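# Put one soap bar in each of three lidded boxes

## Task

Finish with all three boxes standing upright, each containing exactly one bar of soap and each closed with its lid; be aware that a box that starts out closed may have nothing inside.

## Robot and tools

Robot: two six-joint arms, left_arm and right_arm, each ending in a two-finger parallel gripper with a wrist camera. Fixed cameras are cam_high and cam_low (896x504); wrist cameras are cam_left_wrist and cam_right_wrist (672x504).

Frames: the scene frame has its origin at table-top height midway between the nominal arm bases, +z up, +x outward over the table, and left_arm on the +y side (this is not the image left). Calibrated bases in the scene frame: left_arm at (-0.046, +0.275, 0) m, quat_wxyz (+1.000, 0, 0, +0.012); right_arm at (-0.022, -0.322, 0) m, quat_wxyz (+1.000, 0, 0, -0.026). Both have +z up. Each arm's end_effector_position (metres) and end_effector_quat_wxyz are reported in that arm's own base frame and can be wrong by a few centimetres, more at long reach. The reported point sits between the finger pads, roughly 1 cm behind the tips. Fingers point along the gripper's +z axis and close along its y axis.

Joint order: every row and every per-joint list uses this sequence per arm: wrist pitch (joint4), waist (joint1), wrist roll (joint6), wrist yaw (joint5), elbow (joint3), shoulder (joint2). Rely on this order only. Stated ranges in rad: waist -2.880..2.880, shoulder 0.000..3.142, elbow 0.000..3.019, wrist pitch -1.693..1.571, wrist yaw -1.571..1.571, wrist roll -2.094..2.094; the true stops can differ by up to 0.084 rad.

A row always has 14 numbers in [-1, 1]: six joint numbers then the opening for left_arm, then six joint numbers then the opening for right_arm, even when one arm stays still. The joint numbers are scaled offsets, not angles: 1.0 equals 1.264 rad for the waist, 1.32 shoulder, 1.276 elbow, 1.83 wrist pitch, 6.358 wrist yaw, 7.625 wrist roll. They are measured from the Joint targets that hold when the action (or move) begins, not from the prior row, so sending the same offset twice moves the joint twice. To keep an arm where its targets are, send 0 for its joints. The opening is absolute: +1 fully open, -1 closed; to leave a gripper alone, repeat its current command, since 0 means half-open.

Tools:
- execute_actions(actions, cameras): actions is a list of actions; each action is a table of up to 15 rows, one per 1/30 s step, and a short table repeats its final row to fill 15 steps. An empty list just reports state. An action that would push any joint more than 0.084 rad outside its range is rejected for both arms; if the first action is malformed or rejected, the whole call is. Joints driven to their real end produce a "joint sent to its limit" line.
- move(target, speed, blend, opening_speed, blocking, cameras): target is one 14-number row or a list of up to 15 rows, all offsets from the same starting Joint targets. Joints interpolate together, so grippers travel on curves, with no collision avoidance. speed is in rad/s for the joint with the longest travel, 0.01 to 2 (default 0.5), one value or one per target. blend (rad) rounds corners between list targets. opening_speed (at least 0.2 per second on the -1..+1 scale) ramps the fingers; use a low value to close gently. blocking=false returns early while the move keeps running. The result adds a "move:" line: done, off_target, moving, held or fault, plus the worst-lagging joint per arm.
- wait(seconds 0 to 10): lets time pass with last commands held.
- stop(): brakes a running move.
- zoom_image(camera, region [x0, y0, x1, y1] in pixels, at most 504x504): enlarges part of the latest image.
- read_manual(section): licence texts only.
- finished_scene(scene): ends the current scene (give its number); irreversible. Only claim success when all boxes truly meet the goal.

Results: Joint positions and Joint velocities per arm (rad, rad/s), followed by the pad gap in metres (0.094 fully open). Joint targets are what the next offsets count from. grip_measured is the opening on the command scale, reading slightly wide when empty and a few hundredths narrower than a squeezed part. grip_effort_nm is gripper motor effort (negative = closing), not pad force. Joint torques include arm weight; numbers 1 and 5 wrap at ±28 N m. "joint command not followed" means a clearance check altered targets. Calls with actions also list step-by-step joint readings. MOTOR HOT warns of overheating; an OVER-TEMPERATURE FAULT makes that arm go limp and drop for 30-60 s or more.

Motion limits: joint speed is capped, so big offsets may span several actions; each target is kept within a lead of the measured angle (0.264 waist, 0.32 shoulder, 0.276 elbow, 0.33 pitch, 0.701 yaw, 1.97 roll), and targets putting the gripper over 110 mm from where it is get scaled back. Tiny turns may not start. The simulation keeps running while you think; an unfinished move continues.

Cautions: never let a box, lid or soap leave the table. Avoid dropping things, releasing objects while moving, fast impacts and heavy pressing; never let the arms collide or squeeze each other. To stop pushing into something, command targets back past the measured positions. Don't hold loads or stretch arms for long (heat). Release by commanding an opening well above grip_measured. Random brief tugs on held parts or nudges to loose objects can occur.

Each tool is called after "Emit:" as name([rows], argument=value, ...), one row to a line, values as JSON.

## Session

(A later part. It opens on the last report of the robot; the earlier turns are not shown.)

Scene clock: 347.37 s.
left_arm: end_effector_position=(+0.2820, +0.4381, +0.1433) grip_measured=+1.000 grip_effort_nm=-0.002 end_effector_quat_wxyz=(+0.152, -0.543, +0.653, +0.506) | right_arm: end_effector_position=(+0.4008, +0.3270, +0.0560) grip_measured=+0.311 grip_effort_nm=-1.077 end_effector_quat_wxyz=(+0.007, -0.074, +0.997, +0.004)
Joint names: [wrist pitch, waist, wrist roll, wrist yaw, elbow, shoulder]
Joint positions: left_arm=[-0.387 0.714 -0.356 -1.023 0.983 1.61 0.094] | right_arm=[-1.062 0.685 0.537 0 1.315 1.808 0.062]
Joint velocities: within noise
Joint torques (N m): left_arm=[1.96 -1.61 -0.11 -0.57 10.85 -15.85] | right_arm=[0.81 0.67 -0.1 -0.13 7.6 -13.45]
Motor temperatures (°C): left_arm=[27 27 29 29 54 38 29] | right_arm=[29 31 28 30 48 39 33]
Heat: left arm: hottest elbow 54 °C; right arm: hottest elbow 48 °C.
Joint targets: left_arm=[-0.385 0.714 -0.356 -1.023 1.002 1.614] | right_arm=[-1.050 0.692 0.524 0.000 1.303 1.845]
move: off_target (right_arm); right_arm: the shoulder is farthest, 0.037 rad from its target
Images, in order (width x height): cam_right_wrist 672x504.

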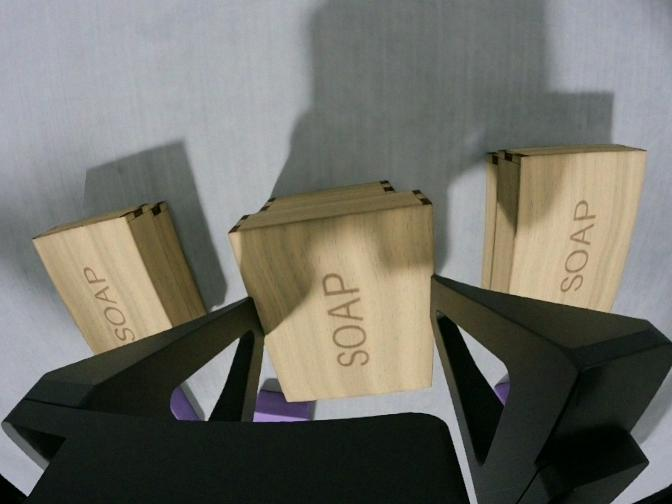

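Emit:
move([
  [0,0,0,0,0,0,1,-0.006,0.0032,0,0,0.0,-0.048,0.2],
  [0,0,0,0,0,0,1,0.0,0.0032,0,0,0,0.007,0.2],
], speed=0.1, cameras=["cam_right_wrist"])

Emit:
zoom_image(camera="cam_right_wrist", region=[200, 140, 480, 280])

Scene clock: 369.80 s.
left_arm: end_effector_position=(+0.2820, +0.4381, +0.1433) grip_measured=+1.000 grip_effort_nm=-0.012 end_effector_quat_wxyz=(+0.152, -0.543, +0.653, +0.506) | right_arm: end_effector_position=(+0.3998, +0.3282, +0.0558) grip_measured=+0.311 grip_effort_nm=-1.082 end_effector_quat_wxyz=(+0.007, -0.076, +0.997, +0.004)
Joint names: [wrist pitch, waist, wrist roll, wrist yaw, elbow, shoulder]
Joint positions: left_arm=[-0.387 0.714 -0.356 -1.023 0.983 1.61 0.094] | right_arm=[-1.062 0.688 0.537 0 1.315 1.808 0.062]
Joint velocities: within noise
Joint torques (N m): left_arm=[1.96 -1.61 -0.11 -0.57 10.85 -15.79] | right_arm=[0.81 0.79 -0.1 -0.13 7.6 -12.81]
Motor temperatures (°C): left_arm=[27 27 29 29 54 38 29] | right_arm=[29 31 28 30 48 39 33]
Heat: left arm: hottest elbow 54 °C; right arm: hottest elbow 48 °C.
Joint targets: left_arm=[-0.385 0.714 -0.356 -1.023 1.002 1.614] | right_arm=[-1.050 0.696 0.524 0.000 1.303 1.854]
move: off_target (right_arm); right_arm: the shoulder is farthest, 0.046 rad from its target
Images, in order (width x height): cam_right_wrist 672x504.

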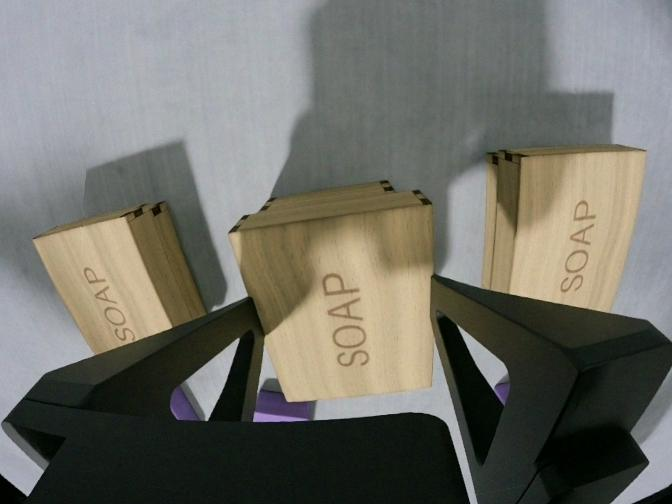

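Scaled by 1.800 from the camera's 672x504 image, which has a finer 960x720 frame.

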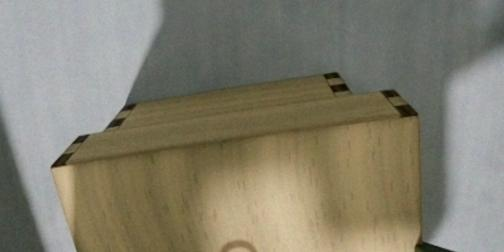

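Emit:
move([
  [0,0,0,0,0,0,1,-0.0208,0,0,0,0.0525,-0.05,0.2],
  [0,0,0,0,0,0,1,-0.0208,0.0035,0,0,0.0525,-0.05,0.2],
], speed=0.1, cameras=["cam_right_wrist"])

Emit:
zoom_image(camera="cam_right_wrist", region=[200, 140, 480, 280])

Scene clock: 387.17 s.
left_arm: end_effector_position=(+0.2820, +0.4381, +0.1433) grip_measured=+1.000 grip_effort_nm=-0.007 end_effector_quat_wxyz=(+0.152, -0.543, +0.653, +0.506) | right_arm: end_effector_position=(+0.3950, +0.3278, +0.0573) grip_measured=+0.311 grip_effort_nm=-1.072 end_effector_quat_wxyz=(+0.000, -0.079, +0.997, +0.000)
Joint names: [wrist pitch, waist, wrist roll, wrist yaw, elbow, shoulder]
Joint positions: left_arm=[-0.387 0.714 -0.356 -1.023 0.983 1.61 0.094] | right_arm=[-1.08 0.694 0.537 0 1.316 1.806 0.062]
Joint velocities: within noise
Joint torques (N m): left_arm=[1.96 -1.55 -0.1 -0.57 10.84 -15.85] | right_arm=[0.03 0.67 -0.1 -0.13 13.12 -17.67]
Motor temperatures (°C): left_arm=[27 27 29 29 54 38 29] | right_arm=[29 31 28 30 49 38 33]
Heat: left arm: hottest elbow 54 °C; right arm: hottest elbow 49 °C.
Joint targets: left_arm=[-0.385 0.714 -0.356 -1.023 1.002 1.614] | right_arm=[-1.088 0.700 0.524 0.000 1.370 1.788]
move: off_target (right_arm); right_arm: the elbow is farthest, 0.054 rad from its target
Images, in order (width x height): cam_right_wrist 672x504.

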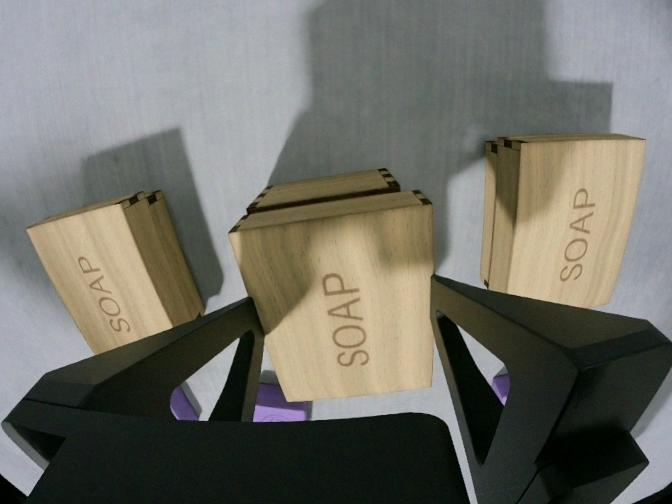

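Scaled by 1.800 from the camera's 672x504 image, which has a finer 960x720 frame.

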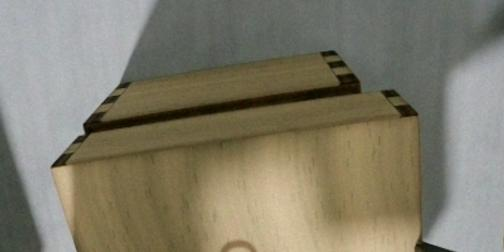

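Emit:
move([
  [0,0,0,0,0,0,1,-0.0087,0,0,0,0.0243,0,0.2],
  [0,0,0,0,0,0,1,-0.0087,0.003,0,0,0.0243,0.041,0.2],
], speed=0.1, cameras=["cam_right_wrist"])

Emit:
zoom_image(camera="cam_right_wrist", region=[200, 140, 480, 280])

Scene clock: 408.37 s.
left_arm: end_effector_position=(+0.2820, +0.4381, +0.1433) grip_measured=+1.000 grip_effort_nm=-0.017 end_effector_quat_wxyz=(+0.152, -0.543, +0.653, +0.506) | right_arm: end_effector_position=(+0.4006, +0.3346, +0.0614) grip_measured=+0.311 grip_effort_nm=-1.082 end_effector_quat_wxyz=(+0.001, -0.080, +0.997, +0.001)
Joint names: [wrist pitch, waist, wrist roll, wrist yaw, elbow, shoulder]
Joint positions: left_arm=[-0.387 0.714 -0.356 -1.023 0.983 1.61 0.094] | right_arm=[-1.096 0.697 0.537 0 1.348 1.82 0.062]
Joint velocities: within noise
Joint torques (N m): left_arm=[1.96 -1.55 -0.11 -0.57 10.85 -15.85] | right_arm=[0.09 0.73 -0.1 -0.13 13.11 -14.92]
Motor temperatures (°C): left_arm=[27 27 29 29 54 38 29] | right_arm=[29 31 28 30 51 37 33]
Heat: left arm: hottest elbow 54 °C; right arm: hottest elbow 51 °C.
Joint targets: left_arm=[-0.385 0.714 -0.356 -1.023 1.002 1.614] | right_arm=[-1.104 0.704 0.524 0.000 1.401 1.842]
move: off_target (right_arm); right_arm: the elbow is farthest, 0.053 rad from its target
Images, in order (width x height): cam_right_wrist 672x504.

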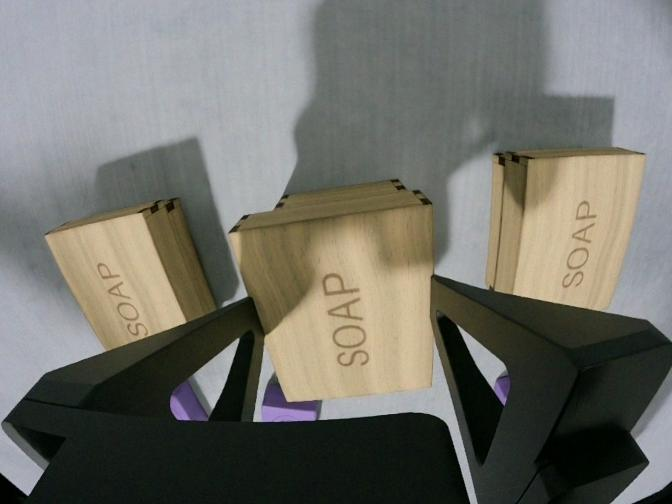

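Scaled by 1.800 from the camera's 672x504 image, which has a finer 960x720 frame.

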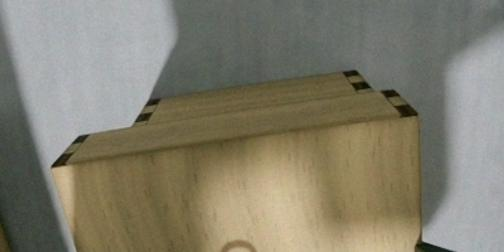

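Emit:
move([
  [0,0,0,0,0,0,1,0.008,-0.0119,0,0,-0.047,0,0.2],
  [0,0,0,0,0,0,1,0.0251,-0.0119,0,0,-0.0635,0.011,0.2],
], speed=0.06, cameras=["cam_right_wrist"])

Emit:
zoom_image(camera="cam_right_wrist", region=[200, 140, 480, 280])

Scene clock: 424.77 s.
left_arm: end_effector_position=(+0.2820, +0.4381, +0.1433) grip_measured=+1.000 grip_effort_nm=-0.007 end_effector_quat_wxyz=(+0.152, -0.543, +0.653, +0.506) | right_arm: end_effector_position=(+0.4014, +0.3341, +0.0557) grip_measured=+0.311 grip_effort_nm=-1.077 end_effector_quat_wxyz=(+0.003, -0.079, +0.997, +0.002)
Joint names: [wrist pitch, waist, wrist roll, wrist yaw, elbow, shoulder]
Joint positions: left_arm=[-0.387 0.714 -0.356 -1.023 0.983 1.61 0.094] | right_arm=[-1.077 0.695 0.537 0.001 1.339 1.825 0.062]
Joint velocities: within noise
Joint torques (N m): left_arm=[1.95 -1.55 -0.11 -0.57 10.86 -15.85] | right_arm=[1.07 -0.44 -0.1 -0.15 7.08 -14.1]
Motor temperatures (°C): left_arm=[27 27 29 29 54 38 29] | right_arm=[29 31 28 30 55 37 33]
Heat: left arm: hottest elbow 54 °C; right arm: hottest elbow 55 °C.
Joint targets: left_arm=[-0.385 0.714 -0.356 -1.023 1.002 1.614] | right_arm=[-1.058 0.689 0.524 0.001 1.320 1.857]
move: done
Images, in order (width x height): cam_right_wrist 672x504.

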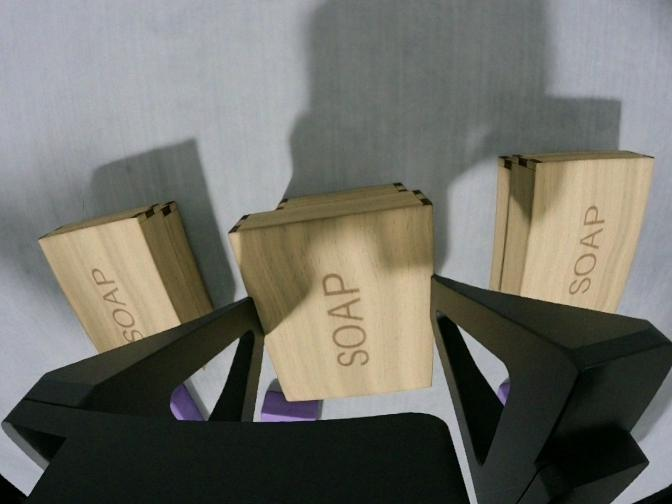

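Scaled by 1.800 from the camera's 672x504 image, which has a finer 960x720 frame.

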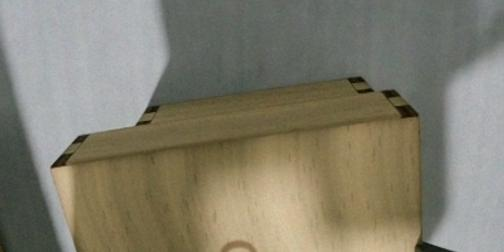

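Emit:
move([
  [0,0,0,0,0,0,1,0,0,0,0,-0.003,-0.05,0.2],
  [0,0,0,0,0,0,1,0.005,0,0,0,-0.0086,-0.001,0.2],
], speed=0.07, cameras=["cam_right_wrist"])

Emit:
zoom_image(camera="cam_right_wrist", region=[200, 140, 480, 280])

Scene clock: 449.80 s.
left_arm: end_effector_position=(+0.2820, +0.4381, +0.1433) grip_measured=+1.000 grip_effort_nm=-0.002 end_effector_quat_wxyz=(+0.152, -0.543, +0.653, +0.506) | right_arm: end_effector_position=(+0.4003, +0.3331, +0.0561) grip_measured=+0.311 grip_effort_nm=-1.072 end_effector_quat_wxyz=(+0.009, -0.079, +0.997, +0.005)
Joint names: [wrist pitch, waist, wrist roll, wrist yaw, elbow, shoulder]
Joint positions: left_arm=[-0.387 0.714 -0.356 -1.023 0.983 1.61 0.094] | right_arm=[-1.061 0.695 0.537 0.001 1.324 1.814 0.062]
Joint velocities: within noise
Joint torques (N m): left_arm=[1.95 -1.55 -0.11 -0.57 10.86 -15.79] | right_arm=[0.83 -0.5 -0.1 -0.16 7.43 -13.1]
Motor temperatures (°C): left_arm=[27 27 29 29 53 38 29] | right_arm=[29 31 28 30 50 37 33]
Heat: left arm: hottest elbow 53 °C; right arm: hottest elbow 50 °C.
Joint targets: left_arm=[-0.385 0.714 -0.356 -1.023 1.002 1.614] | right_arm=[-1.049 0.689 0.524 0.001 1.309 1.856]
move: off_target (right_arm); right_arm: the shoulder is farthest, 0.042 rad from its target
Images, in order (width x height): cam_right_wrist 672x504.

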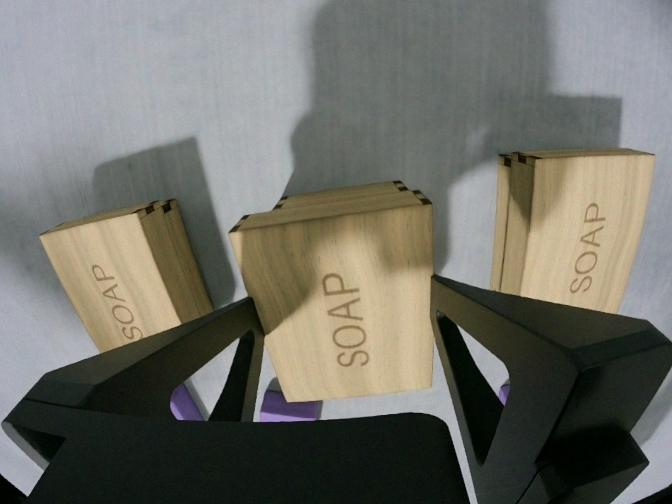

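Scaled by 1.800 from the camera's 672x504 image, which has a finer 960x720 frame.

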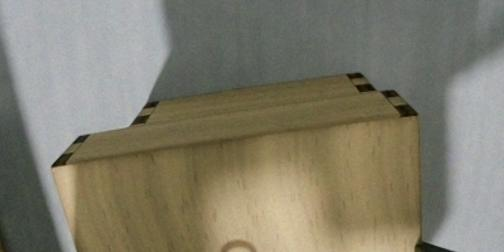

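Emit:
move([
  [0,0,0,0,0,0,1,0,-0.003,0,0,0,-0.055,0.2],
  [0,0,0,0,0,0,1,0.001,-0.003,0,0,-0.0051,-0.002,0.2],
], speed=0.07, cameras=["cam_right_wrist"])

Emit:
zoom_image(camera="cam_right_wrist", region=[200, 140, 480, 280])

Scene clock: 464.03 s.
left_arm: end_effector_position=(+0.2820, +0.4381, +0.1433) grip_measured=+1.000 grip_effort_nm=-0.017 end_effector_quat_wxyz=(+0.152, -0.543, +0.653, +0.506) | right_arm: end_effector_position=(+0.3997, +0.3308, +0.0559) grip_measured=+0.311 grip_effort_nm=-1.077 end_effector_quat_wxyz=(+0.009, -0.078, +0.997, +0.005)
Joint names: [wrist pitch, waist, wrist roll, wrist yaw, elbow, shoulder]
Joint positions: left_arm=[-0.387 0.714 -0.356 -1.023 0.983 1.61 0.094] | right_arm=[-1.057 0.693 0.537 0.001 1.316 1.809 0.062]
Joint velocities: within noise
Joint torques (N m): left_arm=[1.95 -1.61 -0.11 -0.57 10.84 -15.85] | right_arm=[0.76 -0.56 -0.1 -0.15 7.49 -12.98]
Motor temperatures (°C): left_arm=[27 27 29 29 53 38 29] | right_arm=[29 31 28 30 49 37 33]
Heat: left arm: hottest elbow 53 °C; right arm: hottest elbow 49 °C.
Joint targets: left_arm=[-0.385 0.714 -0.356 -1.023 1.002 1.614] | right_arm=[-1.047 0.685 0.524 0.001 1.302 1.853]
move: off_target (right_arm); right_arm: the shoulder is farthest, 0.044 rad from its target
Images, in order (width x height): cam_right_wrist 672x504.

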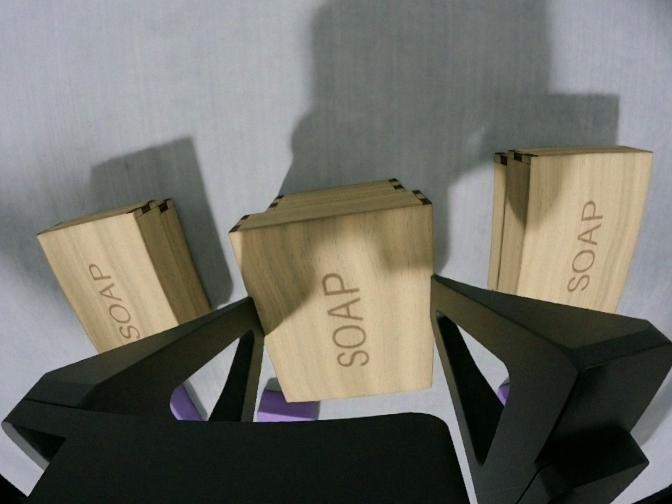

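Scaled by 1.800 from the camera's 672x504 image, which has a finer 960x720 frame.

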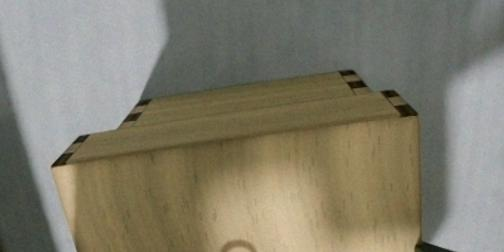

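Emit:
move([
  [0,0,0,0,0,0,1,0,0.009,0,0,0,0,0.2],
  [0,0,0,0,0,0,1,0,0.009,0,0,-0.004,0,0.2],
  [0,0,0,0,0,0,1,0,0.003,0,0,-0.004,0.004,0.2],
], speed=0.05, cameras=["cam_right_wrist"])

Emit:
zoom_image(camera="cam_right_wrist", region=[200, 140, 480, 280])

Scene clock: 482.47 s.
left_arm: end_effector_position=(+0.2820, +0.4381, +0.1433) grip_measured=+1.000 grip_effort_nm=-0.012 end_effector_quat_wxyz=(+0.152, -0.543, +0.653, +0.506) | right_arm: end_effector_position=(+0.3997, +0.3308, +0.0559) grip_measured=+0.311 grip_effort_nm=-1.067 end_effector_quat_wxyz=(+0.009, -0.078, +0.997, +0.005)
Joint names: [wrist pitch, waist, wrist roll, wrist yaw, elbow, shoulder]
Joint positions: left_arm=[-0.387 0.714 -0.356 -1.023 0.983 1.61 0.094] | right_arm=[-1.057 0.693 0.537 0.001 1.316 1.809 0.062]
Joint velocities: within noise
Joint torques (N m): left_arm=[1.96 -1.55 -0.11 -0.57 10.85 -15.79] | right_arm=[0.77 -0.21 -0.1 -0.16 7.06 -12.51]
Motor temperatures (°C): left_arm=[27 27 29 29 53 38 29] | right_arm=[29 31 28 30 48 37 33]
Heat: left arm: hottest elbow 53 °C; right arm: hottest elbow 48 °C.
Joint targets: left_arm=[-0.385 0.714 -0.356 -1.023 1.002 1.614] | right_arm=[-1.047 0.689 0.524 0.001 1.297 1.858]
move: off_target (right_arm); right_arm: the shoulder is farthest, 0.049 rad from its target
Images, in order (width x height): cam_right_wrist 672x504.

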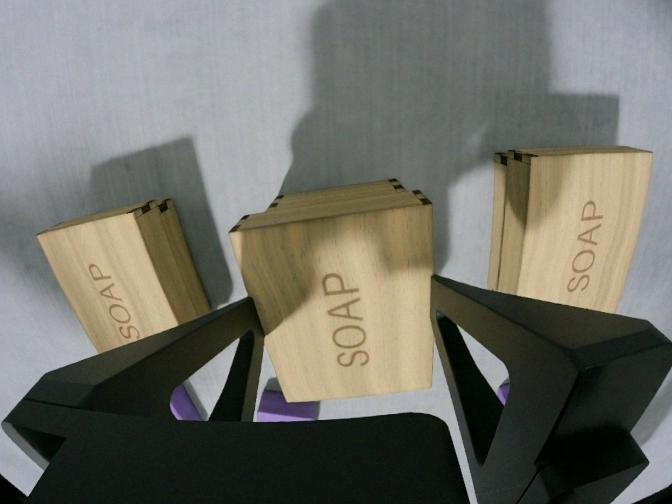

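Scaled by 1.800 from the camera's 672x504 image, which has a finer 960x720 frame.

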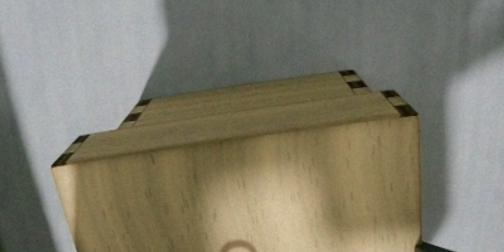

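Emit:
move(target=[0,0,0,0,0,0,1,-0.043,0,0,0,0.0784,-0.0667,0.2], speed=0.1, cameras=["cam_right_wrist"])

Emit:
zoom_image(camera="cam_right_wrist", region=[200, 120, 480, 260])

Scene clock: 510.13 s.
left_arm: end_effector_position=(+0.2820, +0.4381, +0.1433) grip_measured=+1.000 grip_effort_nm=-0.017 end_effector_quat_wxyz=(+0.152, -0.543, +0.653, +0.506) | right_arm: end_effector_position=(+0.3990, +0.3303, +0.0797) grip_measured=+0.311 grip_effort_nm=-1.072 end_effector_quat_wxyz=(+0.007, -0.078, +0.997, +0.004)
Joint names: [wrist pitch, waist, wrist roll, wrist yaw, elbow, shoulder]
Joint positions: left_arm=[-0.387 0.714 -0.356 -1.023 0.983 1.61 0.094] | right_arm=[-1.118 0.693 0.536 0.001 1.346 1.781 0.062]
Joint velocities: within noise
Joint torques (N m): left_arm=[1.96 -1.55 -0.11 -0.57 10.85 -15.79] | right_arm=[0.1 -0.21 -0.1 -0.15 13.12 -17.03]
Motor temperatures (°C): left_arm=[27 27 29 29 53 38 29] | right_arm=[29 31 28 30 48 36 33]
Heat: left arm: hottest elbow 53 °C; right arm: hottest elbow 48 °C.
Joint targets: left_arm=[-0.385 0.714 -0.356 -1.023 1.002 1.614] | right_arm=[-1.126 0.689 0.524 0.001 1.397 1.770]
move: off_target (right_arm); right_arm: the elbow is farthest, 0.051 rad from its target
Images, in order (width x height): cam_right_wrist 672x504.

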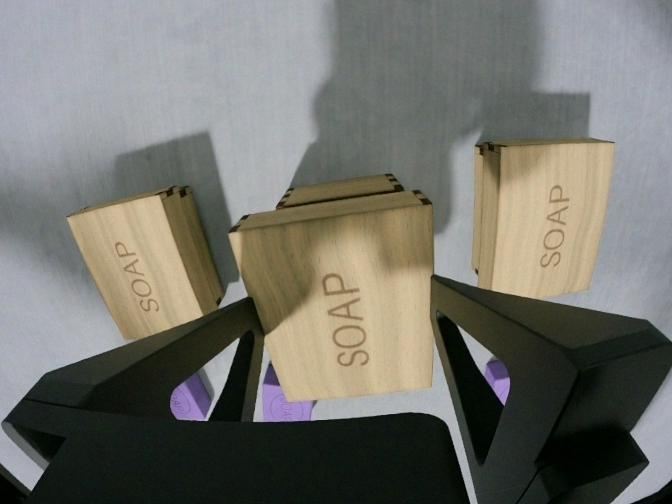

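Scaled by 1.800 from the camera's 672x504 image, which has a finer 960x720 frame.

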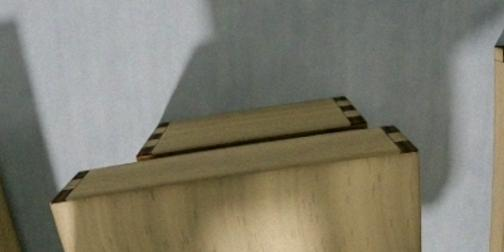

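Emit:
move([
  [0,0,0,0,0,0,1,0.0284,-0.0045,0,0,-0.067,0.0356,0.2],
  [0,0,0,0,0,0,1,0.0492,-0.0045,0,0,-0.0819,0.05,0.2],
], speed=0.06, cameras=["cam_right_wrist"])

Emit:
zoom_image(camera="cam_right_wrist", region=[200, 120, 480, 260])

Scene clock: 559.80 s.
left_arm: end_effector_position=(+0.2820, +0.4381, +0.1433) grip_measured=+1.000 grip_effort_nm=-0.012 end_effector_quat_wxyz=(+0.152, -0.543, +0.653, +0.506) | right_arm: end_effector_position=(+0.3994, +0.3293, +0.0561) grip_measured=+0.311 grip_effort_nm=-1.077 end_effector_quat_wxyz=(+0.010, -0.077, +0.997, +0.006)
Joint names: [wrist pitch, waist, wrist roll, wrist yaw, elbow, shoulder]
Joint positions: left_arm=[-0.387 0.714 -0.356 -1.023 0.983 1.61 0.094] | right_arm=[-1.053 0.691 0.536 0.001 1.31 1.805 0.062]
Joint velocities: within noise
Joint torques (N m): left_arm=[1.95 -1.61 -0.1 -0.57 10.85 -15.85] | right_arm=[0.85 -0.62 -0.1 -0.15 7.19 -13.8]
Motor temperatures (°C): left_arm=[27 27 29 29 53 38 29] | right_arm=[29 31 28 30 53 37 33]
Heat: left arm: hottest elbow 53 °C; right arm: hottest elbow 53 °C.
Joint targets: left_arm=[-0.385 0.714 -0.356 -1.023 1.002 1.614] | right_arm=[-1.036 0.683 0.524 0.001 1.293 1.836]
move: done
Images, in order (width x height): cam_right_wrist 672x504.

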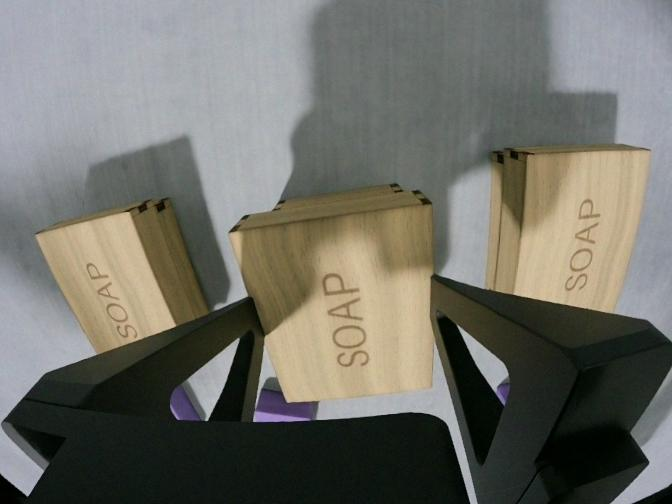

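Scaled by 1.800 from the camera's 672x504 image, which has a finer 960x720 frame.

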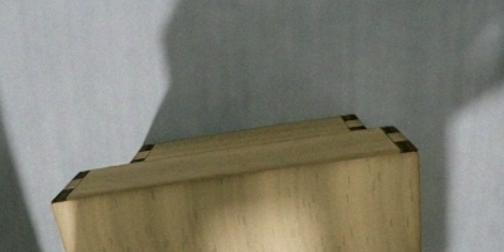

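Emit:
move([
  [0,0,0,0,0,0,1,-0.043,0.0127,0,0,0.0784,-0.0667,0.2],
  [0,0,0,0,0,0,1,-0.0197,0.0127,0,0,0.011,-0.0098,0.2],
  [0,0,0,0,0,0,1,-0.0022,0.0127,0,0,-0.0024,0.0015,0.2],
], speed=[0.12,0.08,0.05], cameras=["cam_right_wrist"])

Emit:
zoom_image(camera="cam_right_wrist", region=[200, 120, 480, 260])

Scene clock: 586.90 s.
left_arm: end_effector_position=(+0.2820, +0.4381, +0.1433) grip_measured=+1.000 grip_effort_nm=-0.007 end_effector_quat_wxyz=(+0.152, -0.543, +0.653, +0.506) | right_arm: end_effector_position=(+0.3961, +0.3282, +0.0482) grip_measured=+0.311 grip_effort_nm=-1.082 end_effector_quat_wxyz=(+0.004, -0.078, +0.997, +0.003)
Joint names: [wrist pitch, waist, wrist roll, wrist yaw, elbow, shoulder]
Joint positions: left_arm=[-0.387 0.714 -0.356 -1.023 0.983 1.61 0.094] | right_arm=[-1.048 0.693 0.536 0.001 1.301 1.815 0.062]
Joint velocities: within noise
Joint torques (N m): left_arm=[1.95 -1.49 -0.11 -0.57 10.85 -15.85] | right_arm=[0.66 0.67 -0.1 -0.16 7.56 -14.27]
Motor temperatures (°C): left_arm=[27 27 29 29 53 38 29] | right_arm=[29 31 28 30 51 37 33]
Heat: left arm: hottest elbow 53 °C; right arm: hottest elbow 51 °C.
Joint targets: left_arm=[-0.385 0.714 -0.356 -1.023 1.002 1.614] | right_arm=[-1.040 0.699 0.524 0.000 1.290 1.838]
move: done
Images, in order (width x height): cam_right_wrist 672x504.

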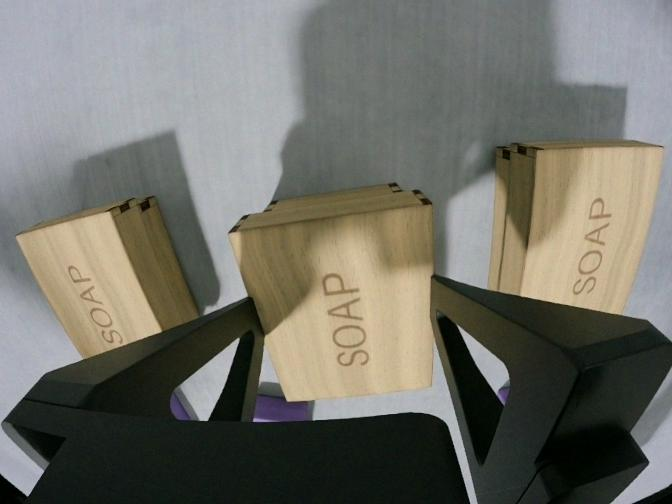

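Scaled by 1.800 from the camera's 672x504 image, which has a finer 960x720 frame.

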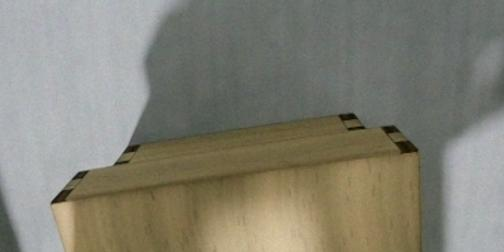

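Emit:
move(target=[0,0,0,0,0,0,1,0.0095,-0.001,0,0,-0.0085,0.0085,0.2], speed=0.05, cameras=["cam_right_wrist"])

Scene clock: 596.80 s.
left_arm: end_effector_position=(+0.2820, +0.4381, +0.1433) grip_measured=+1.000 grip_effort_nm=-0.007 end_effector_quat_wxyz=(+0.152, -0.543, +0.653, +0.506) | right_arm: end_effector_position=(+0.3955, +0.3277, +0.0411) grip_measured=+0.311 grip_effort_nm=-1.077 end_effector_quat_wxyz=(+0.004, -0.078, +0.997, +0.002)
Joint names: [wrist pitch, waist, wrist roll, wrist yaw, elbow, shoulder]
Joint positions: left_arm=[-0.387 0.714 -0.356 -1.023 0.983 1.61 0.094] | right_arm=[-1.032 0.693 0.536 0.001 1.292 1.823 0.062]
Joint velocities: within noise
Joint torques (N m): left_arm=[1.95 -1.55 -0.1 -0.57 10.85 -15.85] | right_arm=[0.77 0.56 -0.1 -0.15 7.31 -14.56]
Motor temperatures (°C): left_arm=[27 27 29 29 53 38 29] | right_arm=[29 31 28 30 50 37 33]
Heat: left arm: hottest elbow 53 °C; right arm: hottest elbow 50 °C.
Joint targets: left_arm=[-0.385 0.714 -0.356 -1.023 1.002 1.614] | right_arm=[-1.023 0.698 0.524 0.000 1.279 1.849]
move: done
Images, in order (width x height): cam_right_wrist 672x504.

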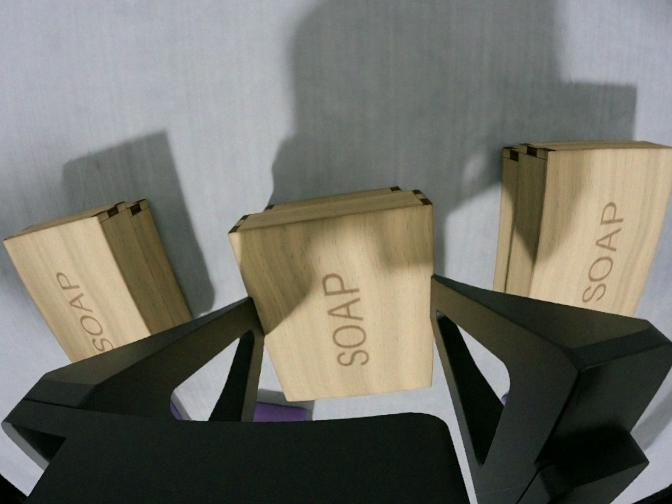

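Emit:
move([
  [0,0,0,0,0,0,1,0,0,0,0,0.012,-0.012,0.2],
  [0,0,0,0,0,0,1,0,0,0,0,0.012,-0.012,0.75],
  [0,0,0,0,0,0,1,-0.06,0,0,0,0.09,-0.05,0.75],
], opening_speed=0.4, speed=[0.1,0.1,0.2], cameras=["cam_right_wrist"])

Scene clock: 609.13 s.
left_arm: end_effector_position=(+0.2820, +0.4381, +0.1433) grip_measured=+1.000 grip_effort_nm=-0.012 end_effector_quat_wxyz=(+0.152, -0.543, +0.653, +0.506) | right_arm: end_effector_position=(+0.3974, +0.3293, +0.0757) grip_measured=+0.748 grip_effort_nm=0.056 end_effector_quat_wxyz=(+0.001, -0.078, +0.997, +0.000)
Joint names: [wrist pitch, waist, wrist roll, wrist yaw, elbow, shoulder]
Joint positions: left_arm=[-0.387 0.714 -0.356 -1.023 0.983 1.61 0.094] | right_arm=[-1.125 0.693 0.536 0.001 1.346 1.79 0.082]
Joint velocities: within noise
Joint torques (N m): left_arm=[1.95 -1.61 -0.11 -0.57 10.85 -15.85] | right_arm=[0.16 0.56 -0.1 -0.15 12.56 -16.85]
Motor temperatures (°C): left_arm=[27 27 29 29 53 38 29] | right_arm=[29 31 28 30 50 37 33]
Heat: left arm: hottest elbow 53 °C; right arm: hottest elbow 50 °C.
Joint targets: left_arm=[-0.385 0.714 -0.356 -1.023 1.002 1.614] | right_arm=[-1.133 0.698 0.524 0.000 1.394 1.783]
move: off_target (right_arm); right_arm: the elbow is farthest, 0.047 rad from its target
Images, in order (width x height): cam_right_wrist 672x504.

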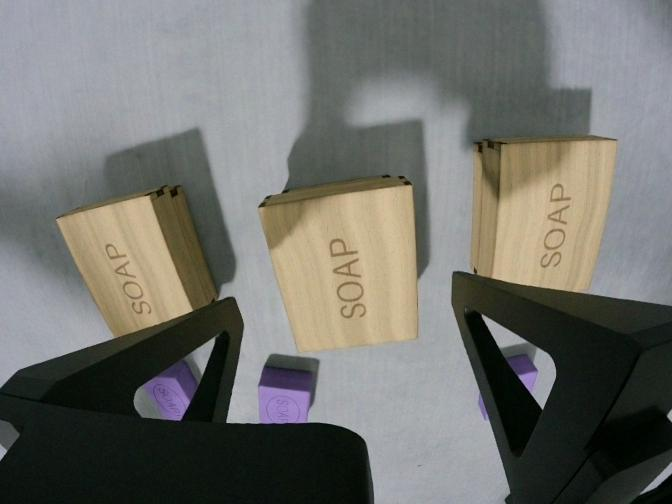

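Emit:
move(target=[0,0,0,0,0,0,1,-0.012,-0.1646,-0.0219,0,-0.0854,-0.0697,0.75], speed=0.3, cameras=["cam_right_wrist"])

Scene clock: 626.53 s.
left_arm: end_effector_position=(+0.2820, +0.4381, +0.1433) grip_measured=+1.000 grip_effort_nm=-0.007 end_effector_quat_wxyz=(+0.152, -0.543, +0.653, +0.506) | right_arm: end_effector_position=(+0.4359, +0.2323, +0.0984) grip_measured=+0.748 grip_effort_nm=0.046 end_effector_quat_wxyz=(+0.006, -0.060, +0.998, +0.003)
Joint names: [wrist pitch, waist, wrist roll, wrist yaw, elbow, shoulder]
Joint positions: left_arm=[-0.387 0.714 -0.356 -1.023 0.983 1.61 0.094] | right_arm=[-1.147 0.491 0.371 0.001 1.296 1.706 0.082]
Joint velocities: within noise
Joint torques (N m): left_arm=[1.95 -1.55 -0.11 -0.57 10.85 -15.85] | right_arm=[0.13 0.03 -0.09 -0.16 8.05 -16.32]
Motor temperatures (°C): left_arm=[27 27 29 29 53 38 29] | right_arm=[29 31 28 30 52 38 32]
Heat: left arm: hottest elbow 53 °C; right arm: hottest elbow 52 °C.
Joint targets: left_arm=[-0.385 0.714 -0.356 -1.023 1.002 1.614] | right_arm=[-1.154 0.490 0.357 0.000 1.285 1.691]
move: done
Images, in order (width x height): cam_right_wrist 672x504.

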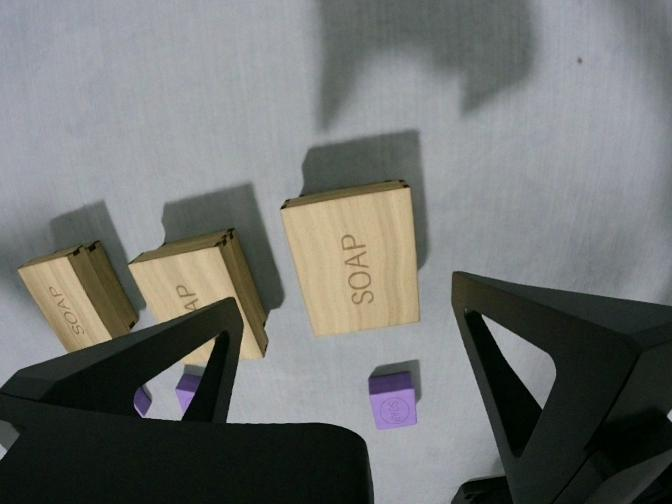

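Emit:
move([
  [0,0,0,0,0,0,1,0,-0.004,-0.0045,0,-0.02,0,0.75],
  [0,0,0,0,0,0,1,0.0929,-0.004,-0.0045,0,-0.0909,0.0598,0.75],
], speed=0.2, cameras=["cam_right_wrist"])

Scene clock: 663.80 s.
left_arm: end_effector_position=(+0.2820, +0.4381, +0.1433) grip_measured=+1.000 grip_effort_nm=-0.007 end_effector_quat_wxyz=(+0.152, -0.543, +0.653, +0.506) | right_arm: end_effector_position=(+0.4222, +0.2250, +0.0378) grip_measured=+0.748 grip_effort_nm=0.046 end_effector_quat_wxyz=(+0.002, -0.077, +0.997, +0.000)
Joint names: [wrist pitch, waist, wrist roll, wrist yaw, elbow, shoulder]
Joint positions: left_arm=[-0.387 0.714 -0.356 -1.023 0.983 1.61 0.094] | right_arm=[-0.993 0.491 0.336 0.001 1.178 1.751 0.082]
Joint velocities: within noise
Joint torques (N m): left_arm=[1.96 -1.61 -0.1 -0.57 10.85 -15.85] | right_arm=[0.61 -0.5 -0.11 -0.16 7.46 -13.45]
Motor temperatures (°C): left_arm=[27 27 29 29 53 38 29] | right_arm=[29 31 28 30 50 38 31]
Heat: left arm: hottest elbow 53 °C; right arm: hottest elbow 50 °C.
Joint targets: left_arm=[-0.385 0.714 -0.356 -1.023 1.002 1.614] | right_arm=[-0.984 0.485 0.323 0.000 1.169 1.770]
move: done
Images, in order (width x height): cam_right_wrist 672x504.

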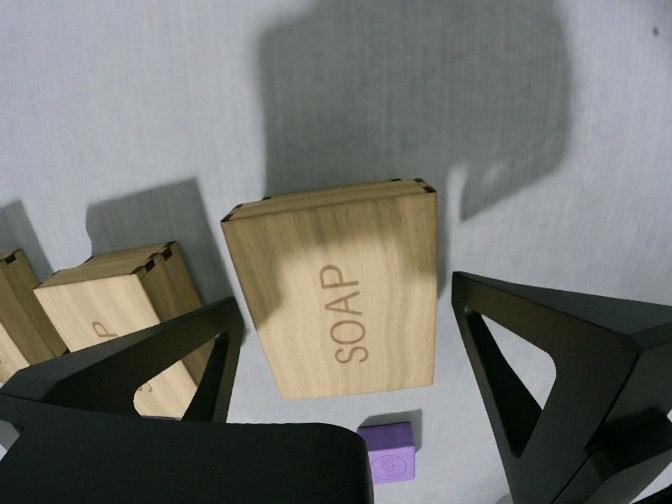

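Emit:
move([
  [0,0,0,0,0,0,1,0,0,0,0,0,0,0.2],
  [0,0,0,0,0,0,1,-0.0098,0,0,0,0.0423,-0.023,0.2],
], speed=0.1, opening_speed=0.4, cameras=["cam_right_wrist"])

Emit:
zoom_image(camera="cam_right_wrist", region=[200, 120, 480, 260])

Emit:
move([
  [0,0,0,0,0,0,1,-0.0278,0,0,0,0.022,-0.0232,0.2],
  [0,0,0,0,0,0,1,-0.083,0,0,0,0.0635,-0.0596,0.2],
], speed=0.1, cameras=["cam_right_wrist"])

Emit:
zoom_image(camera="cam_right_wrist", region=[200, 120, 480, 260])

Scene clock: 694.00 s.
left_arm: end_effector_position=(+0.2820, +0.4381, +0.1433) grip_measured=+1.000 grip_effort_nm=-0.007 end_effector_quat_wxyz=(+0.152, -0.543, +0.653, +0.506) | right_arm: end_effector_position=(+0.4222, +0.2250, +0.0378) grip_measured=+0.360 grip_effort_nm=-1.072 end_effector_quat_wxyz=(+0.002, -0.077, +0.997, +0.000)
Joint names: [wrist pitch, waist, wrist roll, wrist yaw, elbow, shoulder]
Joint positions: left_arm=[-0.387 0.714 -0.356 -1.023 0.983 1.61 0.094] | right_arm=[-0.993 0.491 0.336 0.001 1.178 1.751 0.064]
Joint velocities: within noise
Joint torques (N m): left_arm=[1.95 -1.61 -0.11 -0.57 10.85 -15.85] | right_arm=[0.03 -0.44 -0.11 -0.16 11.93 -15.85]
Motor temperatures (°C): left_arm=[27 27 29 29 53 38 29] | right_arm=[29 31 28 30 49 38 31]
Heat: left arm: hottest elbow 53 °C; right arm: hottest elbow 49 °C.
Joint targets: left_arm=[-0.385 0.714 -0.356 -1.023 1.002 1.614] | right_arm=[-1.002 0.485 0.323 0.000 1.223 1.740]
move: off_target (right_arm); right_arm: the elbow is farthest, 0.045 rad from its target
Images, in order (width x height): cam_right_wrist 672x504.

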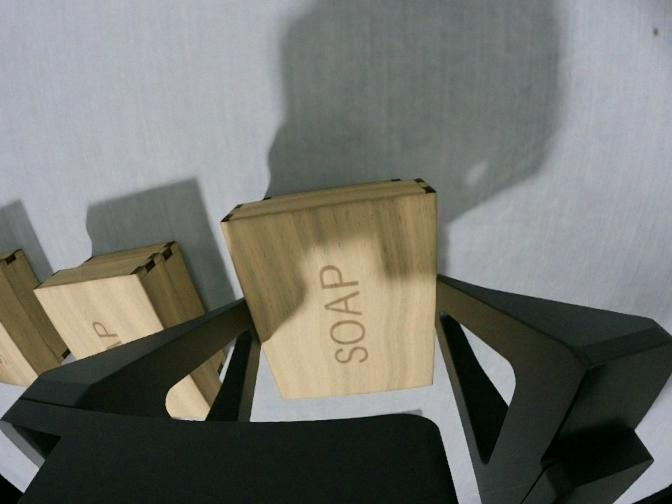

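Scaled by 1.800 from the camera's 672x504 image, which has a finer 960x720 frame.

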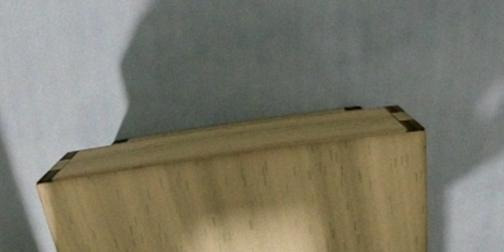

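Scene clock: 696.00 s.
left_arm: end_effector_position=(+0.2820, +0.4381, +0.1433) grip_measured=+1.000 grip_effort_nm=-0.002 end_effector_quat_wxyz=(+0.152, -0.543, +0.653, +0.506) | right_arm: end_effector_position=(+0.4203, +0.2239, +0.0959) grip_measured=+0.359 grip_effort_nm=-1.082 end_effector_quat_wxyz=(-0.001, -0.077, +0.997, -0.001)
Joint names: [wrist pitch, waist, wrist roll, wrist yaw, elbow, shoulder]
Joint positions: left_arm=[-0.387 0.714 -0.356 -1.023 0.983 1.61 0.094] | right_arm=[-1.146 0.491 0.336 0.001 1.249 1.676 0.064]
Joint velocities: within noise
Joint torques (N m): left_arm=[1.95 -1.55 -0.11 -0.57 10.85 -15.79] | right_arm=[0.12 -0.44 -0.11 -0.16 13.48 -15.74]
Motor temperatures (°C): left_arm=[27 27 29 29 53 38 29] | right_arm=[29 31 28 30 49 38 31]
Heat: left arm: hottest elbow 53 °C; right arm: hottest elbow 49 °C.
Joint targets: left_arm=[-0.385 0.714 -0.356 -1.023 1.002 1.614] | right_arm=[-1.154 0.485 0.323 0.000 1.304 1.661]
move: off_target (right_arm); right_arm: the elbow is farthest, 0.055 rad from its target
Images, in order (width x height): cam_right_wrist 672x504.

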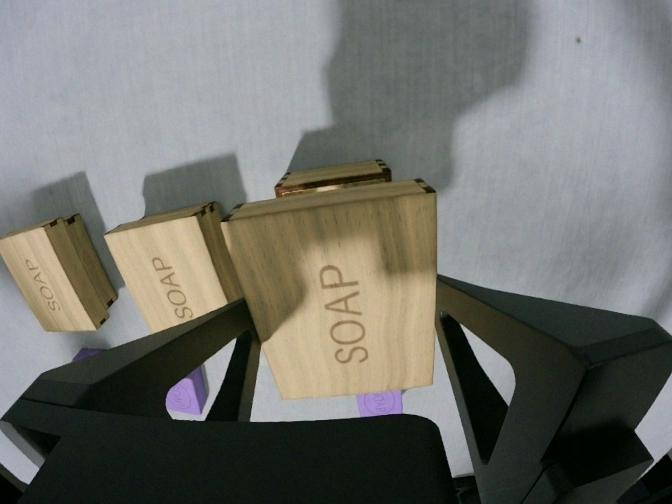

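Scaled by 1.800 from the camera's 672x504 image, which has a finer 960x720 frame.

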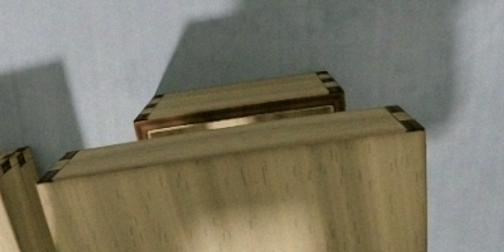

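Emit:
move(target=[-0.4446,-0.95,-0.0413,0.1609,0.087,-0.1311,1,0,-0.356,0,0,0,0,0.2], speed=0.7, cameras=["cam_high"])

Emit:
zoom_image(camera="cam_high", region=[350, 200, 450, 300])

Emit:
move(target=[0,-0.143,0,0,0,0,0.5,0,0,0,0,0,0,0.2], speed=0.4, cameras=["cam_left_wrist"])

Scene clock: 732.27 s.
left_arm: end_effector_position=(+0.3503, -0.1856, +0.1228) grip_measured=+1.000 grip_effort_nm=-0.017 end_effector_quat_wxyz=(-0.003, -0.084, +0.996, +0.004) | right_arm: end_effector_position=(+0.4759, +0.0164, +0.0959) grip_measured=+0.359 grip_effort_nm=-1.077 end_effector_quat_wxyz=(-0.001, +0.150, +0.989, -0.001)
Joint names: [wrist pitch, waist, wrist roll, wrist yaw, elbow, shoulder]
Joint positions: left_arm=[-1.187 -0.487 -0.656 -0.003 1.063 1.455 0.094] | right_arm=[-1.146 0.036 0.336 0.001 1.249 1.676 0.064]
Joint velocities: within noise
Joint torques (N m): left_arm=[0.5 -1.55 -0.28 0.05 13.98 -14.97] | right_arm=[0.08 0.09 -0.11 -0.15 13.46 -15.68]
Motor temperatures (°C): left_arm=[27 27 29 29 53 38 29] | right_arm=[29 31 28 30 52 38 32]
Heat: left arm: hottest elbow 53 °C; right arm: hottest elbow 52 °C.
Joint targets: left_arm=[-1.199 -0.487 -0.671 0.000 1.113 1.441] | right_arm=[-1.154 0.035 0.323 0.001 1.304 1.661]
move: off_target (left_arm, right_arm); left_arm: the elbow is farthest, 0.050 rad from its target; right_arm: the elbow is farthest, 0.055 rad from its target
Images, in order (width x height): cam_high 896x504.

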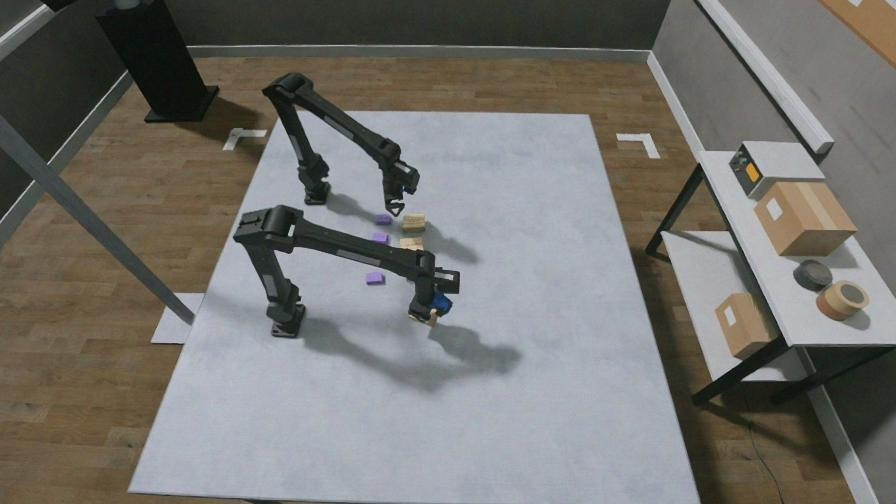

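Scaled by 5.040 from the camera's 896x504 image, which has a finer 1280x720 frame.

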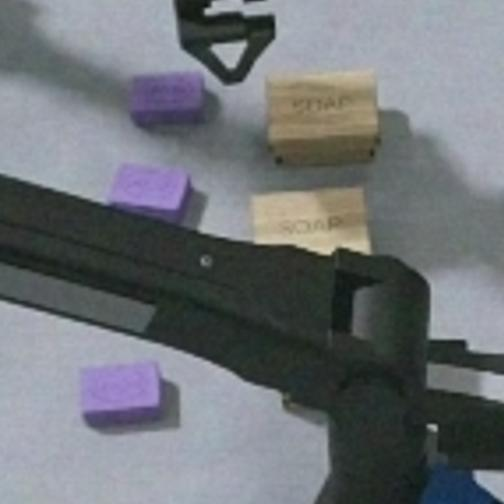

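Scene clock: 733.17 s.
left_arm: end_effector_position=(+0.3121, -0.2443, +0.1228) grip_measured=+0.503 grip_effort_nm=-0.144 end_effector_quat_wxyz=(-0.003, +0.003, +1.000, +0.003) | right_arm: end_effector_position=(+0.4759, +0.0164, +0.0959) grip_measured=+0.359 grip_effort_nm=-1.082 end_effector_quat_wxyz=(-0.001, +0.150, +0.989, -0.001)
Joint names: [wrist pitch, waist, wrist roll, wrist yaw, elbow, shoulder]
Joint positions: left_arm=[-1.188 -0.664 -0.657 -0.002 1.063 1.455 0.071] | right_arm=[-1.146 0.036 0.336 0.001 1.249 1.676 0.064]
Joint velocities: within noise
Joint torques (N m): left_arm=[0.61 -1.79 -0.22 -0.01 13.97 -14.97] | right_arm=[0.09 0.03 -0.11 -0.15 13.48 -15.74]
Motor temperatures (°C): left_arm=[27 27 29 29 53 38 29] | right_arm=[29 31 28 30 52 38 32]
Heat: left arm: hottest elbow 53 °C; right arm: hottest elbow 52 °C.
Joint targets: left_arm=[-1.199 -0.667 -0.671 0.000 1.113 1.441] | right_arm=[-1.154 0.035 0.323 0.001 1.304 1.661]
move: off_target (left_arm, right_arm); left_arm: the elbow is farthest, 0.050 rad from its target; right_arm: the elbow is farthest, 0.055 rad from its target
Images, in order (width x height): cam_left_wrist 672x504.

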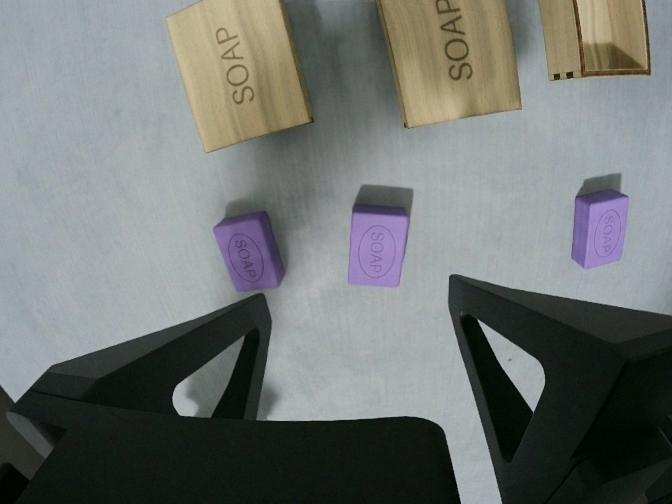

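Emit:
move(target=[0.1033,-0.0578,0.0168,0,-0.1293,0.0636,0.5,0,0,0,0,0,0,0.2], cameras=["cam_left_wrist"])

Scene clock: 813.03 s.
left_arm: end_effector_position=(+0.2884, -0.2601, +0.0635) grip_measured=+0.503 grip_effort_nm=-0.144 end_effector_quat_wxyz=(-0.005, +0.088, +0.996, +0.005) | right_arm: end_effector_position=(+0.4759, +0.0164, +0.0959) grip_measured=+0.359 grip_effort_nm=-1.072 end_effector_quat_wxyz=(-0.001, +0.150, +0.989, -0.001)
Joint names: [wrist pitch, waist, wrist roll, wrist yaw, elbow, shoulder]
Joint positions: left_arm=[-1.023 -0.733 -0.558 -0.002 0.953 1.514 0.071] | right_arm=[-1.146 0.036 0.336 0.001 1.249 1.676 0.064]
Joint velocities: within noise
Joint torques (N m): left_arm=[1.59 -2.14 0.12 -0.01 8.18 -12.81] | right_arm=[0.09 -0.03 -0.11 -0.15 13.48 -15.74]
Motor temperatures (°C): left_arm=[27 27 29 28 54 37 29] | right_arm=[29 31 28 30 56 38 33]
Heat: left arm: hottest elbow 54 °C; right arm: hottest elbow 56 °C.
Joint targets: left_arm=[-1.010 -0.741 -0.543 0.000 0.948 1.524] | right_arm=[-1.154 0.035 0.323 0.001 1.304 1.661]
move: off_target (right_arm); right_arm: the elbow is farthest, 0.055 rad from its target
Images, in order (width x height): cam_left_wrist 672x504.

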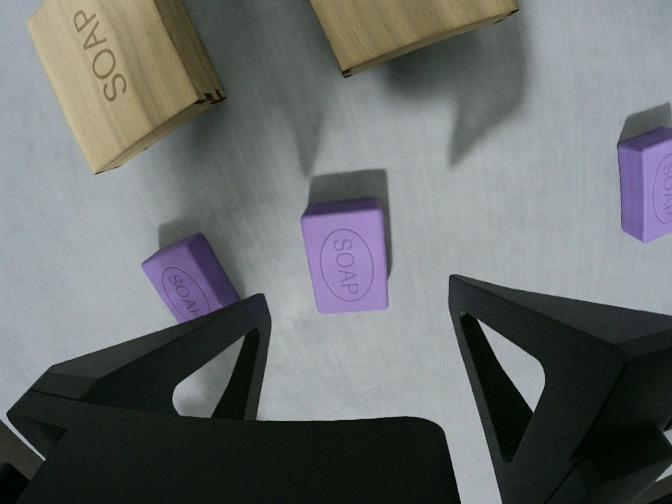

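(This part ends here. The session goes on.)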